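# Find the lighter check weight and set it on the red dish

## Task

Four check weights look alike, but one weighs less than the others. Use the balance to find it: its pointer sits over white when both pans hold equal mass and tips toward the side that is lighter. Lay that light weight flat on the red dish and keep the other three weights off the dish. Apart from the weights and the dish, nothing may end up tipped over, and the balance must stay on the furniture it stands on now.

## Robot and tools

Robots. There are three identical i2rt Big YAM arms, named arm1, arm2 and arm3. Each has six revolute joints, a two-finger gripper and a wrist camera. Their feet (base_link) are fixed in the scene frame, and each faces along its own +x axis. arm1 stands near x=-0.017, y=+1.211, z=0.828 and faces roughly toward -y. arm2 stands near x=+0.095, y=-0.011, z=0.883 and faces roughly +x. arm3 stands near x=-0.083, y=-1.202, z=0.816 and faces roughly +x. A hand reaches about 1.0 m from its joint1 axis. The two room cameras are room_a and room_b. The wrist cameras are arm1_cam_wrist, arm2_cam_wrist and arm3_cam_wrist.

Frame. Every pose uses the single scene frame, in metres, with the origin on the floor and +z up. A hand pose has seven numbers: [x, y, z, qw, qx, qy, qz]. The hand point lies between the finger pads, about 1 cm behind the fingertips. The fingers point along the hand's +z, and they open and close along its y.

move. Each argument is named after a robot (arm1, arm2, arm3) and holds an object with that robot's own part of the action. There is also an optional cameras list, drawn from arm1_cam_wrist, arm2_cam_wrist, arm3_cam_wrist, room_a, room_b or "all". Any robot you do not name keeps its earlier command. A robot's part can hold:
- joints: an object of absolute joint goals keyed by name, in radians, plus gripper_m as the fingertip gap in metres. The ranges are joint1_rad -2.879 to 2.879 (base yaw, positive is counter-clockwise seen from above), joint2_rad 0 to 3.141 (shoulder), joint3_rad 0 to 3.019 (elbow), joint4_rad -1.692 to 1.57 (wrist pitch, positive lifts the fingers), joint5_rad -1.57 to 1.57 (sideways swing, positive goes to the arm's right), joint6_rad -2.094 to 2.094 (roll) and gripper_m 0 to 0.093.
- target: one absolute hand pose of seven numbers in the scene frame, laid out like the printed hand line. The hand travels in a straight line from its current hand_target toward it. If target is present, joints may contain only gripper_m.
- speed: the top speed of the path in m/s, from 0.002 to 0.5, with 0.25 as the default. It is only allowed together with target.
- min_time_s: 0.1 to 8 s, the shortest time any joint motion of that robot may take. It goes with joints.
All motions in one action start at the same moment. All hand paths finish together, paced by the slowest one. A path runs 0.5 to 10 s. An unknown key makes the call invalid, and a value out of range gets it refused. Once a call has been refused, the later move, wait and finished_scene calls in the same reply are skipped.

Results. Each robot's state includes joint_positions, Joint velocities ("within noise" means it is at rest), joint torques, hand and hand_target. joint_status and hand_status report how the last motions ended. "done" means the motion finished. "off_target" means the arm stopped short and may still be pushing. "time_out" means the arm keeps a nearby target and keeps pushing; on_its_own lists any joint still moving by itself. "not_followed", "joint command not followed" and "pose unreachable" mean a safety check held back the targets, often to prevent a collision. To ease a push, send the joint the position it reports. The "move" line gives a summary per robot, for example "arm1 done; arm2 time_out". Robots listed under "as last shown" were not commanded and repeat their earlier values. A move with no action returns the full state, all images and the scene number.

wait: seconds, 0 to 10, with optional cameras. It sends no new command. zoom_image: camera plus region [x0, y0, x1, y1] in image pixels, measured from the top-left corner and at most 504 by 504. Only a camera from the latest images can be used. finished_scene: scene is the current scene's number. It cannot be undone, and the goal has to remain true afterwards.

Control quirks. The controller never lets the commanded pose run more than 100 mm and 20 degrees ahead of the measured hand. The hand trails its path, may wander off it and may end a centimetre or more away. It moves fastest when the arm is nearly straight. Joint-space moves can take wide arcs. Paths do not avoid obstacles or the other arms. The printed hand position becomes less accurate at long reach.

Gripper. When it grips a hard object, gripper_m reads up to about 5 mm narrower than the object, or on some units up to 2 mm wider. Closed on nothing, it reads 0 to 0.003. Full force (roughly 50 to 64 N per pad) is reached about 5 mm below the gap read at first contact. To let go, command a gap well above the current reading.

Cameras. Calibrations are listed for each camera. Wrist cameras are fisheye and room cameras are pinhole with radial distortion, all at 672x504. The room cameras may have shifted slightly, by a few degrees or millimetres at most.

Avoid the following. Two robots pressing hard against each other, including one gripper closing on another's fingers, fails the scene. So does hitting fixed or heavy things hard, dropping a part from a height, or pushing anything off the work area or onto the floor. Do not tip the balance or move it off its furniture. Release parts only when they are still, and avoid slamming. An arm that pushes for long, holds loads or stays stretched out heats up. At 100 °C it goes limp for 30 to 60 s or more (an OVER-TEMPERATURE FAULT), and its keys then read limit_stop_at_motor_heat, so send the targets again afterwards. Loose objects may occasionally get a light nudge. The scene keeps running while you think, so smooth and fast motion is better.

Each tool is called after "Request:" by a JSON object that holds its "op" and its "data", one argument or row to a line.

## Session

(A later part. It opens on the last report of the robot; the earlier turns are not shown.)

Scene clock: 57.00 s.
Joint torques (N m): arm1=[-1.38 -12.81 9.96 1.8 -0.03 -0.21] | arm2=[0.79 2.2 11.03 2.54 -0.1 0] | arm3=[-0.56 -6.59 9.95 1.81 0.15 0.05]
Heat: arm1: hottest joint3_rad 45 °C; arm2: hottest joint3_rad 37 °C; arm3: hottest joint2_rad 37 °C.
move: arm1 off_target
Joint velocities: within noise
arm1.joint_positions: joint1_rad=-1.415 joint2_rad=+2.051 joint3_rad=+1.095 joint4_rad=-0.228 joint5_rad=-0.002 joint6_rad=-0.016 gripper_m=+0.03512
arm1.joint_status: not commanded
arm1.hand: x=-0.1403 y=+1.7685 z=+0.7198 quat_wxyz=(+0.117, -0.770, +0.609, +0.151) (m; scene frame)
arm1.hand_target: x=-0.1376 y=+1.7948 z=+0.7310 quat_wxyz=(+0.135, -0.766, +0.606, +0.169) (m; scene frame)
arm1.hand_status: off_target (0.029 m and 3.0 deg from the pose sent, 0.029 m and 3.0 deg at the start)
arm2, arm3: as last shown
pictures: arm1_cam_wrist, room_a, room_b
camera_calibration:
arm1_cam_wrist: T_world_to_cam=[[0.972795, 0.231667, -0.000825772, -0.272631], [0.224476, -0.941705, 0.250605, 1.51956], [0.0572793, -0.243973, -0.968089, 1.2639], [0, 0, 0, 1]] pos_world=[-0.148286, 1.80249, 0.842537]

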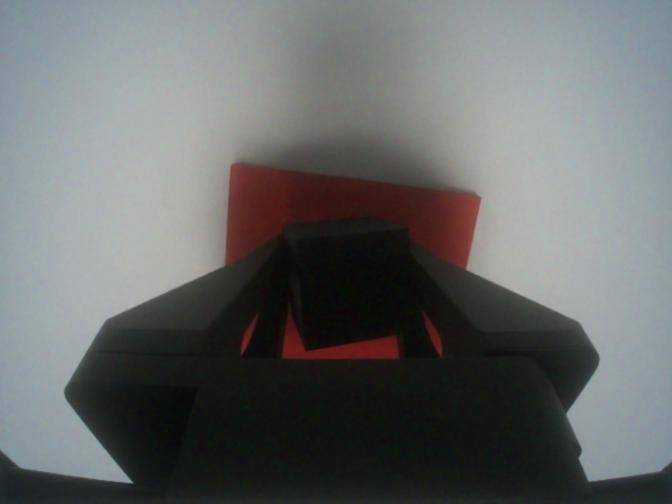

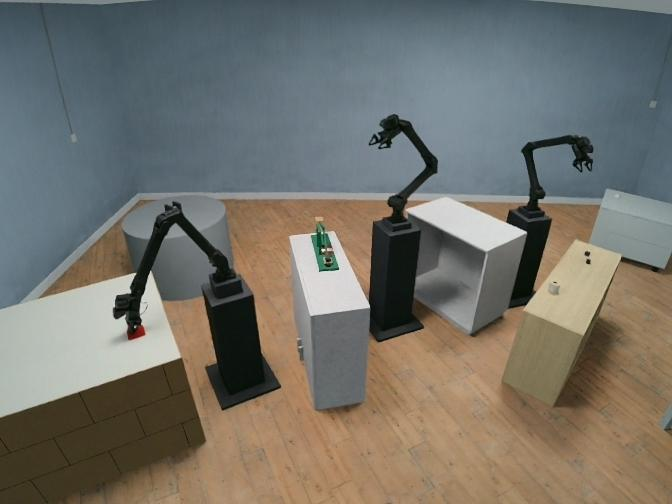

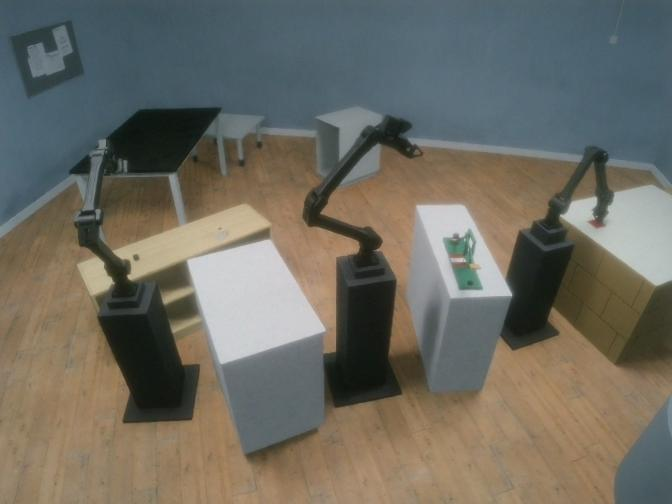

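Request:
{"op": "move", "data": {
  "arm1": {"target":[-0.136,1.785,0.724,0.1343,-0.7657,0.6059,0.1697],"speed":0.04}
}}

Request:
{"op": "move", "data": {
  "arm1": {"target":[-0.136,1.785,0.716,0.1343,-0.7657,0.6059,0.1697],"speed":0.03},
  "cameras": ["arm1_cam_wrist","room_b","room_a"]
}}

Request:
{"op": "zoom_image", "data": {
  "camera": "room_b",
  "region": [570, 190, 630, 235]
}}

Request:
{"op": "zoom_image", "data": {
  "camera": "room_a",
  "region": [110, 300, 170, 345]
}}

Scene clock: 58.43 s.
Joint torques (N m): arm1=[-1.32 -13.22 7.2 1.81 -0.05 -0.22] | arm2=[0.67 2.2 11.06 2.48 -0.1 -0.02] | arm3=[-0.62 -6.71 9.95 1.84 0.15 0.06]
Heat: arm1: hottest joint3_rad 45 °C; arm2: hottest joint3_rad 37 °C; arm3: hottest joint2_rad 37 °C.
move: arm1 off_target
Joint velocities: within noise
arm1.joint_positions: joint1_rad=-1.415 joint2_rad=+2.051 joint3_rad=+1.095 joint4_rad=-0.197 joint5_rad=-0.002 joint6_rad=-0.016 gripper_m=+0.03512
arm1.joint_status: not commanded
arm1.hand: x=-0.1418 y=+1.7755 z=+0.7229 quat_wxyz=(+0.127, -0.767, +0.607, +0.163) (m; scene frame)
arm1.hand_target: x=-0.1359 y=+1.7848 z=+0.7241 quat_wxyz=(+0.134, -0.766, +0.606, +0.169) (m; scene frame)
arm1.hand_status: off_target (0.011 m and 1.2 deg from the pose sent, 0.017 m and 3.0 deg at the start)
arm2.joint_positions: joint1_rad=-1.388 joint2_rad=+0.585 joint3_rad=+1.357 joint4_rad=-1.214 joint5_rad=+0.001 joint6_rad=+0.009 gripper_m=+0.09397
arm2.joint_status: not commanded
arm2.hand: x=+0.0619 y=+0.2202 z=+1.4429 quat_wxyz=(-0.357, +0.631, -0.556, -0.407) (m; scene frame)
arm2.hand_target: x=+0.0648 y=+0.2179 z=+1.4571 quat_wxyz=(-0.370, +0.623, -0.550, -0.415) (m; scene frame)
arm2.hand_status: not commanded
arm3.joint_positions: joint1_rad=+0.074 joint2_rad=+1.009 joint3_rad=+1.383 joint4_rad=-1.161 joint5_rad=-0.003 joint6_rad=-0.009 gripper_m=+0.09396
arm3.joint_status: not commanded
arm3.hand: x=-0.4852 y=-1.1643 z=+1.2712 quat_wxyz=(-0.021, +0.922, -0.039, -0.386) (m; scene frame)
arm3.hand_target: x=-0.4837 y=-1.1666 z=+1.2842 quat_wxyz=(-0.020, +0.916, -0.041, -0.399) (m; scene frame)
arm3.hand_status: not commanded
pictures: none

Scene clock: 59.43 s.
Joint torques (N m): arm1=[-1.03 -12.98 7.08 1.69 -0.05 -0.21] | arm2=[0.79 2.49 11.06 2.52 -0.09 0] | arm3=[-0.56 -6.59 9.94 1.83 0.15 0.05]
Heat: arm1: hottest joint3_rad 45 °C; arm2: hottest joint3_rad 37 °C; arm3: hottest joint2_rad 37 °C.
move: arm1 off_target
Joint velocities: within noise
arm1.joint_positions: joint1_rad=-1.415 joint2_rad=+2.067 joint3_rad=+1.095 joint4_rad=-0.180 joint5_rad=-0.002 joint6_rad=-0.016 gripper_m=+0.03512
arm1.joint_status: not commanded
arm1.hand: x=-0.1418 y=+1.7755 z=+0.7155 quat_wxyz=(+0.127, -0.767, +0.607, +0.163) (m; scene frame)
arm1.hand_target: x=-0.1359 y=+1.7848 z=+0.7162 quat_wxyz=(+0.134, -0.766, +0.606, +0.170) (m; scene frame)
arm1.hand_status: off_target (0.011 m and 1.2 deg from the pose sent, 0.013 m and 1.2 deg at the start)
arm2, arm3: as last shown
pictures: arm1_cam_wrist, room_a, room_b
camera_calibration:
arm1_cam_wrist: T_world_to_cam=[[0.972848, 0.231444, -0.000306011, -0.27272], [0.225846, -0.949025, 0.219877, 1.56271], [0.0505989, -0.213976, -0.975528, 1.21264], [0, 0, 0, 1]] pos_world=[-0.148974, 1.80564, 0.839279]

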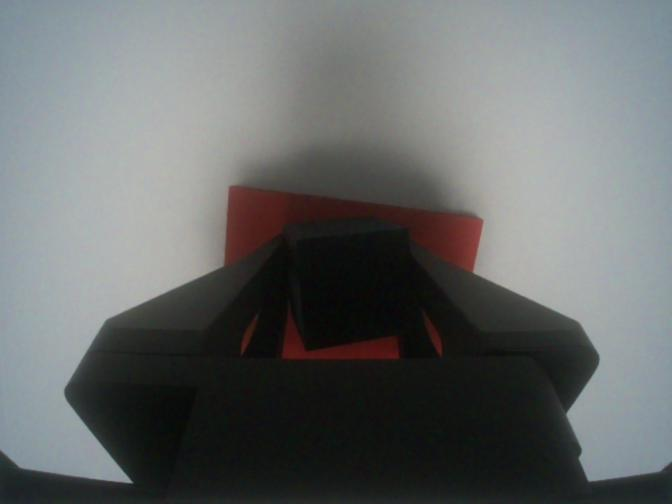

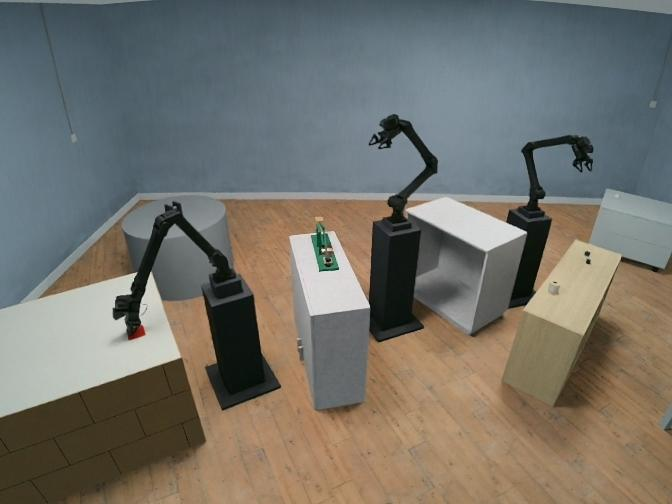

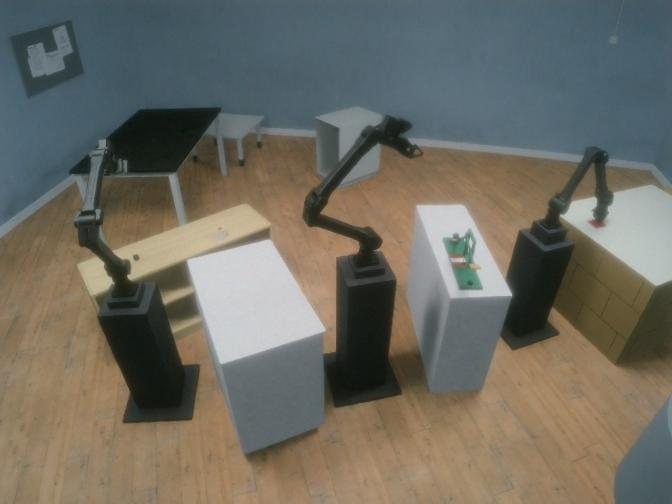

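Scaled by 8.400 from the camera's 672x504 image, which has a finer 960x720 frame.

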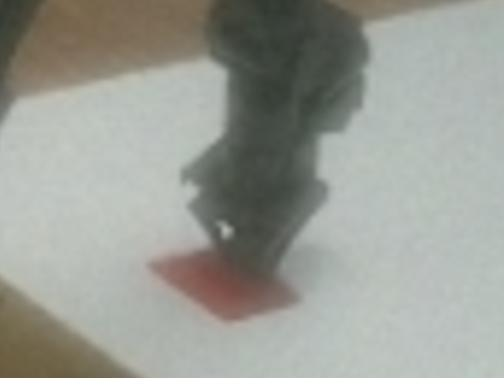

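Scaled by 8.400 from the camera's 672x504 image, which has a finer 960x720 frame.

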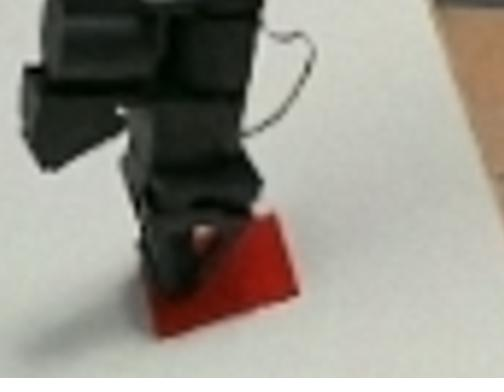

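Request:
{"op": "move", "data": {
  "arm1": {"target":[-0.136,1.755,0.770,0.1343,-0.7657,0.6059,0.1697],"speed":0.1}
}}

Request:
{"op": "move", "data": {
  "arm1": {"target":[-0.136,1.783,0.738,0.1343,-0.7657,0.6059,0.1697],"speed":0.06},
  "cameras": ["arm1_cam_wrist"]
}}

Scene clock: 61.10 s.
Joint torques (N m): arm1=[0.21 -13.98 7.21 0.94 0.09 -0.11] | arm2=[0.73 2.26 11 2.54 -0.09 0] | arm3=[-0.73 -6.71 9.96 1.8 0.14 0.05]
Heat: arm1: hottest joint3_rad 44 °C; arm2: hottest joint3_rad 37 °C; arm3: hottest joint2_rad 37 °C.
move: arm1 off_target
Joint velocities: within noise
arm1.joint_positions: joint1_rad=-1.415 joint2_rad=+1.938 joint3_rad=+1.009 joint4_rad=-0.234 joint5_rad=-0.002 joint6_rad=-0.016 gripper_m=+0.03512
arm1.joint_status: not commanded
arm1.hand: x=-0.1350 y=+1.7463 z=+0.7524 quat_wxyz=(+0.124, -0.768, +0.608, +0.158) (m; scene frame)
arm1.hand_target: x=-0.1360 y=+1.7549 z=+0.7699 quat_wxyz=(+0.134, -0.766, +0.606, +0.170) (m; scene frame)
arm1.hand_status: off_target (0.020 m and 1.8 deg from the pose sent, 0.059 m and 1.2 deg at the start)
arm2, arm3: as last shown
pictures: none

Scene clock: 62.50 s.
Joint torques (N m): arm1=[-1.73 -12.51 9.83 1.7 -0.01 -0.22] | arm2=[0.62 2.49 10.97 2.54 -0.1 -0.01] | arm3=[-0.62 -6.65 9.94 1.81 0.15 0.05]
Heat: arm1: hottest joint3_rad 44 °C; arm2: hottest joint3_rad 37 °C; arm3: hottest joint2_rad 37 °C.
move: arm1 off_target
Joint velocities: within noise
arm1.joint_positions: joint1_rad=-1.415 joint2_rad=+2.012 joint3_rad=+1.053 joint4_rad=-0.223 joint5_rad=-0.002 joint6_rad=-0.016 gripper_m=+0.03512
arm1.joint_status: not commanded
arm1.hand: x=-0.1375 y=+1.7562 z=+0.7282 quat_wxyz=(+0.117, -0.770, +0.609, +0.151) (m; scene frame)
arm1.hand_target: x=-0.1356 y=+1.7819 z=+0.7390 quat_wxyz=(+0.134, -0.766, +0.606, +0.169) (m; scene frame)
arm1.hand_status: off_target (0.029 m and 2.9 deg from the pose sent, 0.039 m and 1.8 deg at the start)
arm2, arm3: as last shown
pictures: arm1_cam_wrist
camera_calibration:
arm1_cam_wrist: T_world_to_cam=[[0.972807, 0.231616, -0.000751187, -0.272519], [0.224473, -0.941996, 0.24951, 1.50646], [0.0570828, -0.242893, -0.968372, 1.2672], [0, 0, 0, 1]] pos_world=[-0.145385, 1.78999, 0.851039]

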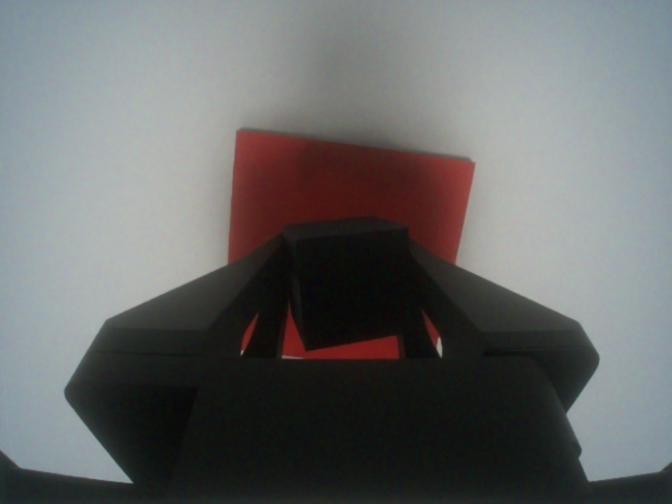

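Request:
{"op": "move", "data": {
  "arm1": {"target":[-0.136,1.784,0.722,0.1343,-0.7657,0.6059,0.1697],"speed":0.04}
}}

Request:
{"op": "move", "data": {
  "arm1": {"target":[-0.136,1.785,0.714,0.1343,-0.7657,0.6059,0.1697],"speed":0.03},
  "cameras": ["arm1_cam_wrist"]
}}

Request:
{"op": "move", "data": {
  "arm1": {"target":[-0.136,1.785,0.706,0.1343,-0.7657,0.6059,0.1697],"speed":0.03},
  "cameras": ["arm1_cam_wrist","room_b","room_a"]
}}

Request:
{"op": "zoom_image", "data": {
  "camera": "room_b",
  "region": [570, 190, 630, 235]
}}

Request:
{"op": "zoom_image", "data": {
  "camera": "room_a",
  "region": [110, 300, 170, 345]
}}

Scene clock: 63.93 s.
Joint torques (N m): arm1=[-1.38 -12.92 9.54 1.73 -0.01 -0.2] | arm2=[0.79 2.26 11.08 2.51 -0.1 -0.02] | arm3=[-0.62 -6.59 9.94 1.81 0.15 0.05]
Heat: arm1: hottest joint3_rad 45 °C; arm2: hottest joint3_rad 38 °C; arm3: hottest joint2_rad 37 °C.
move: arm1 off_target
Joint velocities: within noise
arm1.joint_positions: joint1_rad=-1.415 joint2_rad=+2.047 joint3_rad=+1.058 joint4_rad=-0.190 joint5_rad=-0.003 joint6_rad=-0.016 gripper_m=+0.03512
arm1.joint_status: not commanded
arm1.hand: x=-0.1379 y=+1.7581 z=+0.7137 quat_wxyz=(+0.118, -0.769, +0.609, +0.153) (m; scene frame)
arm1.hand_target: x=-0.1356 y=+1.7829 z=+0.7228 quat_wxyz=(+0.134, -0.766, +0.606, +0.169) (m; scene frame)
arm1.hand_status: off_target (0.027 m and 2.8 deg from the pose sent, 0.029 m and 2.9 deg at the start)
arm2, arm3: as last shown
pictures: none

Scene clock: 64.90 s.
Joint torques (N m): arm1=[-0.97 -11.81 9.52 1.84 0.02 -0.22] | arm2=[0.67 2.43 11 2.54 -0.1 0] | arm3=[-0.62 -6.71 9.96 1.84 0.14 0.05]
Heat: arm1: hottest joint3_rad 44 °C; arm2: hottest joint3_rad 38 °C; arm3: hottest joint2_rad 37 °C.
move: arm1 off_target
Joint velocities: within noise
arm1.joint_positions: joint1_rad=-1.415 joint2_rad=+2.055 joint3_rad=+1.063 joint4_rad=-0.176 joint5_rad=-0.004 joint6_rad=-0.016 gripper_m=+0.03512
arm1.joint_status: not commanded
arm1.hand: x=-0.1389 y=+1.7621 z=+0.7126 quat_wxyz=(+0.121, -0.768, +0.608, +0.157) (m; scene frame)
arm1.hand_target: x=-0.1357 y=+1.7840 z=+0.7147 quat_wxyz=(+0.134, -0.766, +0.606, +0.169) (m; scene frame)
arm1.hand_status: off_target (0.023 m and 2.1 deg from the pose sent, 0.027 m and 2.8 deg at the start)
arm2, arm3: as last shown
pictures: arm1_cam_wrist
camera_calibration:
arm1_cam_wrist: T_world_to_cam=[[0.972811, 0.231593, -0.00159872, -0.271806], [0.225431, -0.9453, 0.235774, 1.53205], [0.0530923, -0.229724, -0.971807, 1.23225], [0, 0, 0, 1]] pos_world=[-0.146379, 1.79427, 0.835857]

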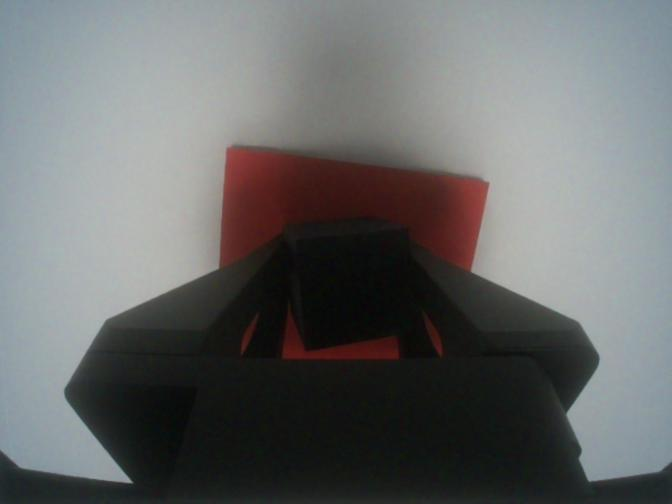

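Scene clock: 65.87 s.
Joint torques (N m): arm1=[-1.08 -11.05 9.14 1.91 0.02 -0.24] | arm2=[0.67 2.2 11.14 2.51 -0.1 0] | arm3=[-0.73 -6.59 9.94 1.84 0.14 0.05]
Heat: arm1: hottest joint3_rad 44 °C; arm2: hottest joint3_rad 38 °C; arm3: hottest joint2_rad 37 °C.
move: arm1 off_target
Joint velocities: within noise
arm1.joint_positions: joint1_rad=-1.415 joint2_rad=+2.060 joint3_rad=+1.066 joint4_rad=-0.161 joint5_rad=-0.005 joint6_rad=-0.017 gripper_m=+0.03512
arm1.joint_status: not commanded
arm1.hand: x=-0.1400 y=+1.7659 z=+0.7122 quat_wxyz=(+0.125, -0.768, +0.607, +0.163) (m; scene frame)
arm1.hand_target: x=-0.1357 y=+1.7840 z=+0.7066 quat_wxyz=(+0.134, -0.766, +0.606, +0.170) (m; scene frame)
arm1.hand_status: off_target (0.020 m and 1.4 deg from the pose sent, 0.024 m and 2.1 deg at the start)
arm2, arm3: as last shown
pictures: arm1_cam_wrist, room_a, room_b
camera_calibration:
arm1_cam_wrist: T_world_to_cam=[[0.972605, 0.23245, -0.00260411, -0.27246], [0.227174, -0.948035, 0.222761, 1.55028], [0.0493119, -0.21725, -0.97487, 1.21239], [0, 0, 0, 1]] pos_world=[-0.146973, 1.79645, 0.835875]

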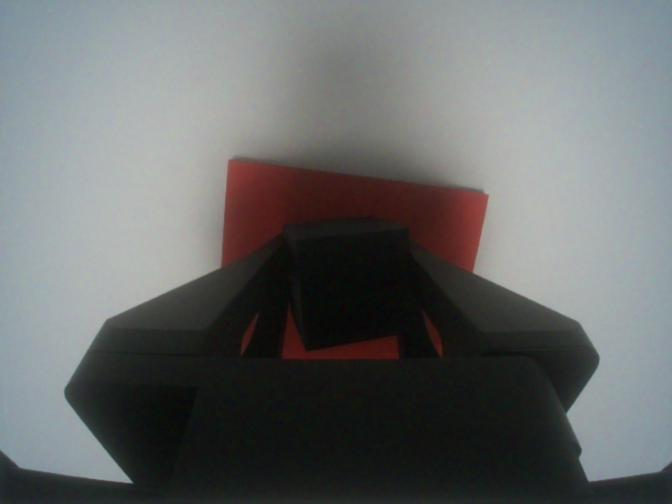

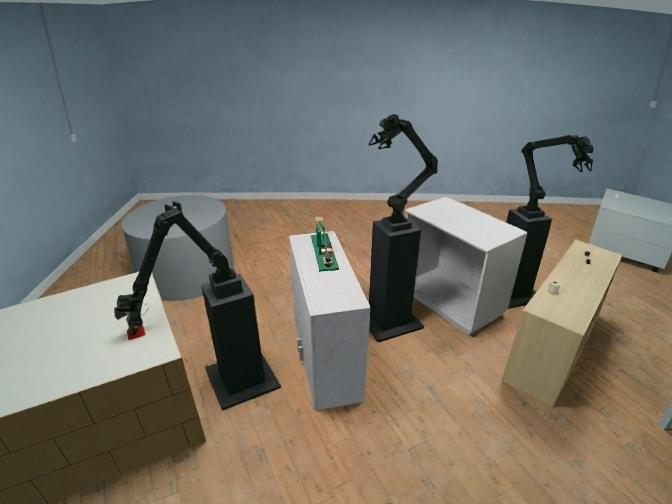

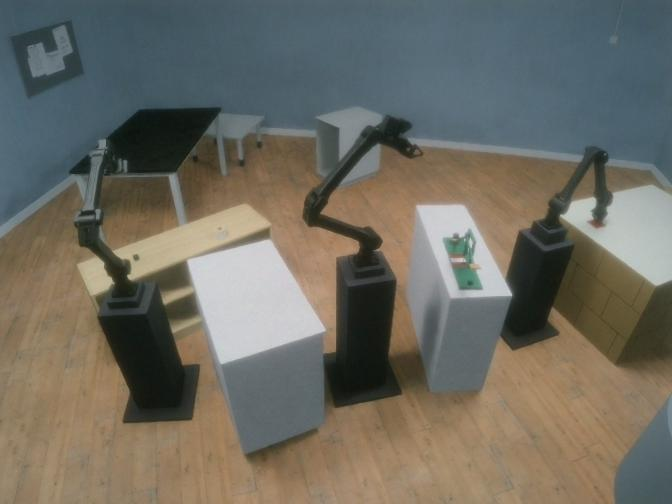

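Scaled by 8.400 from the camera's 672x504 image, which has a finer 960x720 frame.

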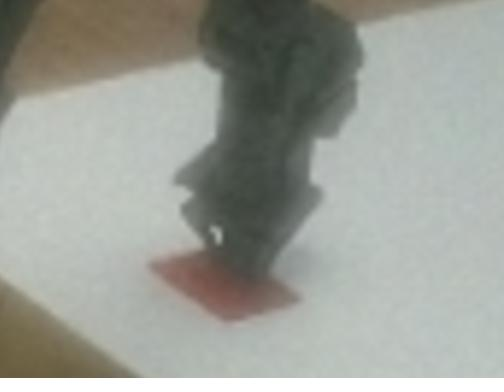

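Scaled by 8.400 from the camera's 672x504 image, which has a finer 960x720 frame.

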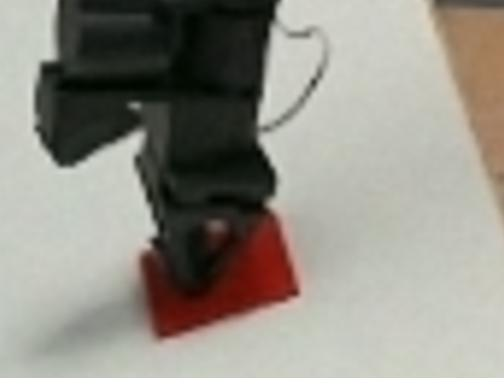

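Request:
{"op": "move", "data": {
  "arm1": {"joints":{"gripper_m":0.06}},
  "cameras": ["arm1_cam_wrist"]
}}

Scene clock: 66.70 s.
Joint torques (N m): arm1=[-1.2 -11.28 8.59 1.57 0.03 -0.23] | arm2=[0.56 2.37 11.02 2.52 -0.09 -0.01] | arm3=[-0.5 -6.65 9.94 1.83 0.15 0.05]
Heat: arm1: hottest joint3_rad 44 °C; arm2: hottest joint3_rad 38 °C; arm3: hottest joint2_rad 37 °C.
move: arm1 done
Joint velocities: within noise
arm1.joint_positions: joint1_rad=-1.422 joint2_rad=+2.066 joint3_rad=+1.075 joint4_rad=-0.152 joint5_rad=-0.004 joint6_rad=-0.017 gripper_m=+0.05982
arm1.joint_status: all done
arm1.hand: x=-0.1369 y=+1.7719 z=+0.7125 quat_wxyz=(+0.129, -0.765, +0.609, +0.166) (m; scene frame)
arm1.hand_target: x=-0.1356 y=+1.7841 z=+0.7067 quat_wxyz=(+0.134, -0.766, +0.606, +0.170) (m; scene frame)
arm1.hand_status: not commanded
arm2, arm3: as last shown
pictures: arm1_cam_wrist
camera_calibration:
arm1_cam_wrist: T_world_to_cam=[[0.974267, 0.22539, -0.00153615, -0.264901], [0.2206, -0.952122, 0.21166, 1.56947], [0.0462434, -0.206552, -0.977342, 1.1963], [0, 0, 0, 1]] pos_world=[-0.143461, 1.80113, 0.83659]

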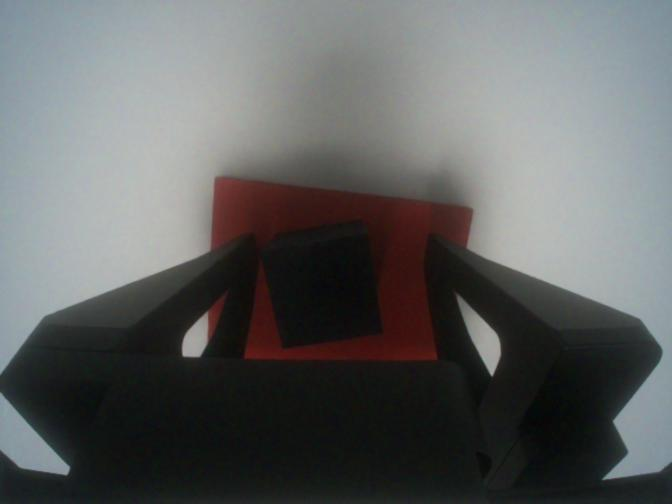

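Request:
{"op": "move", "data": {
  "arm1": {"target":[-0.128,1.755,0.80,0.1343,-0.7657,0.6059,0.1697],"speed":0.1}
}}

Request:
{"op": "move", "data": {
  "arm1": {"target":[-0.115,1.66,0.98,0.1343,-0.7657,0.6059,0.1697],"speed":0.25},
  "cameras": ["arm1_cam_wrist","room_a"]
}}

Request:
{"op": "zoom_image", "data": {
  "camera": "room_a",
  "region": [270, 200, 390, 290]
}}

Request:
{"op": "zoom_image", "data": {
  "camera": "arm1_cam_wrist",
  "region": [250, 0, 450, 160]
}}

Scene clock: 68.67 s.
Joint torques (N m): arm1=[-0.38 -13.68 7.42 0.81 -0.01 -0.22] | arm2=[0.73 2.14 11.07 2.54 -0.1 -0.02] | arm3=[-0.56 -6.65 9.96 1.83 0.15 0.05]
Heat: arm1: hottest joint3_rad 44 °C; arm2: hottest joint3_rad 38 °C; arm3: hottest joint2_rad 37 °C.
move: arm1 off_target
Joint velocities: within noise
arm1.joint_positions: joint1_rad=-1.422 joint2_rad=+1.868 joint3_rad=+1.018 joint4_rad=-0.305 joint5_rad=-0.004 joint6_rad=-0.018 gripper_m=+0.05993
arm1.joint_status: not commanded
arm1.hand: x=-0.1316 y=+1.7493 z=+0.7854 quat_wxyz=(+0.126, -0.766, +0.610, +0.162) (m; scene frame)
arm1.hand_target: x=-0.1279 y=+1.7549 z=+0.7998 quat_wxyz=(+0.134, -0.766, +0.606, +0.170) (m; scene frame)
arm1.hand_status: off_target (0.016 m and 1.4 deg from the pose sent, 0.090 m and 0.8 deg at the start)
arm2.joint_positions: joint1_rad=-1.388 joint2_rad=+0.585 joint3_rad=+1.357 joint4_rad=-1.214 joint5_rad=+0.001 joint6_rad=+0.009 gripper_m=+0.09397
arm2.joint_status: not commanded
arm2.hand: x=+0.0619 y=+0.2202 z=+1.4429 quat_wxyz=(-0.357, +0.631, -0.556, -0.407) (m; scene frame)
arm2.hand_target: x=+0.0648 y=+0.2179 z=+1.4571 quat_wxyz=(-0.370, +0.623, -0.550, -0.415) (m; scene frame)
arm2.hand_status: not commanded
arm3.joint_positions: joint1_rad=+0.074 joint2_rad=+1.009 joint3_rad=+1.383 joint4_rad=-1.161 joint5_rad=-0.003 joint6_rad=-0.009 gripper_m=+0.09396
arm3.joint_status: not commanded
arm3.hand: x=-0.4852 y=-1.1643 z=+1.2712 quat_wxyz=(-0.021, +0.922, -0.039, -0.386) (m; scene frame)
arm3.hand_target: x=-0.4837 y=-1.1666 z=+1.2842 quat_wxyz=(-0.020, +0.916, -0.041, -0.399) (m; scene frame)
arm3.hand_status: not commanded
pictures: none

Scene clock: 70.30 s.
Joint torques (N m): arm1=[0.79 -8.82 11.43 0.7 0.14 -0.1] | arm2=[0.73 2.32 11.06 2.52 -0.11 0] | arm3=[-0.67 -6.71 9.95 1.81 0.15 0.04]
Heat: arm1: hottest joint3_rad 44 °C; arm2: hottest joint3_rad 38 °C; arm3: hottest joint2_rad 37 °C.
move: arm1 off_target
Joint velocities: within noise
arm1.joint_positions: joint1_rad=-1.422 joint2_rad=+1.339 joint3_rad=+0.942 joint4_rad=-0.758 joint5_rad=-0.001 joint6_rad=-0.018 gripper_m=+0.05993
arm1.joint_status: not commanded
arm1.hand: x=-0.1097 y=+1.6555 z=+0.9666 quat_wxyz=(+0.127, -0.766, +0.610, +0.161) (m; scene frame)
arm1.hand_target: x=-0.1149 y=+1.6598 z=+0.9799 quat_wxyz=(+0.134, -0.766, +0.606, +0.170) (m; scene frame)
arm1.hand_status: off_target (0.015 m and 1.4 deg from the pose sent, 0.215 m and 1.4 deg at the start)
arm2, arm3: as last shown
pictures: arm1_cam_wrist, room_a
camera_calibration:
arm1_cam_wrist: T_world_to_cam=[[0.974374, 0.224929, 0.00138583, -0.266802], [0.218929, -0.949761, 0.22366, 1.3832], [0.0516238, -0.217625, -0.974666, 1.43564], [0, 0, 0, 1]] pos_world=[-0.11697, 1.68615, 1.09027]

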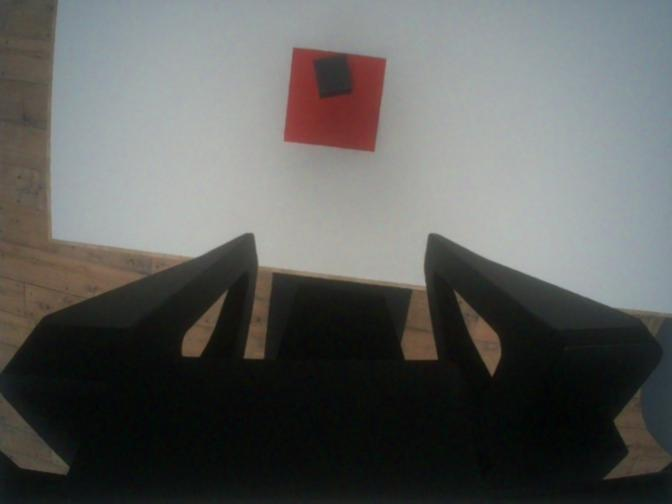

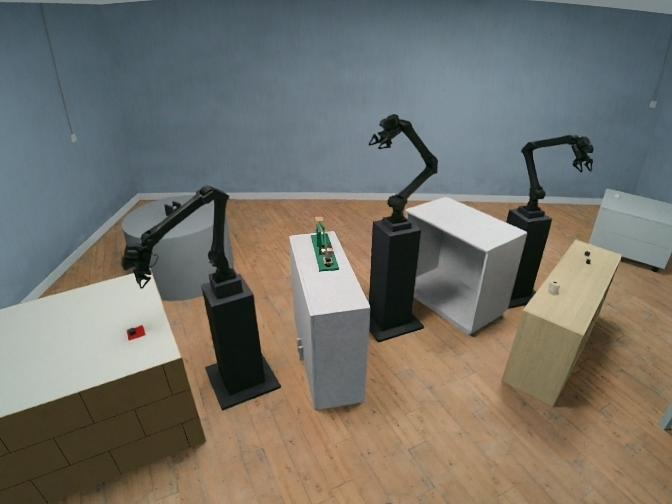

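Scaled by 4.200 from the camera's 672x504 image, which has a finer 960x720 frame.

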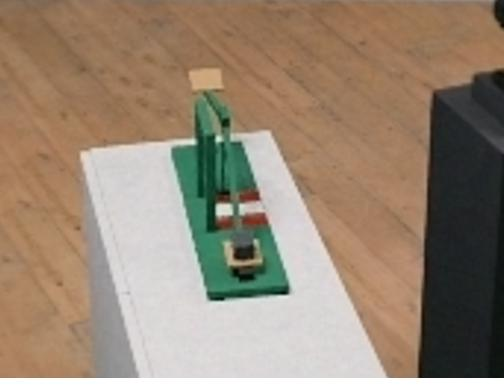

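Scaled by 2.520 from the camera's 672x504 image, which has a finer 960x720 frame.

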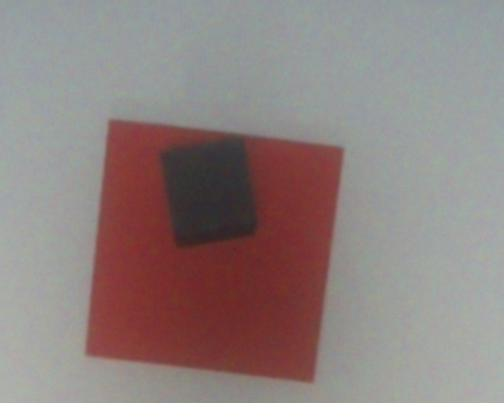

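Request:
{"op": "finished_scene", "data": {
  "scene": 1
}}

The scene is finished: the task was done.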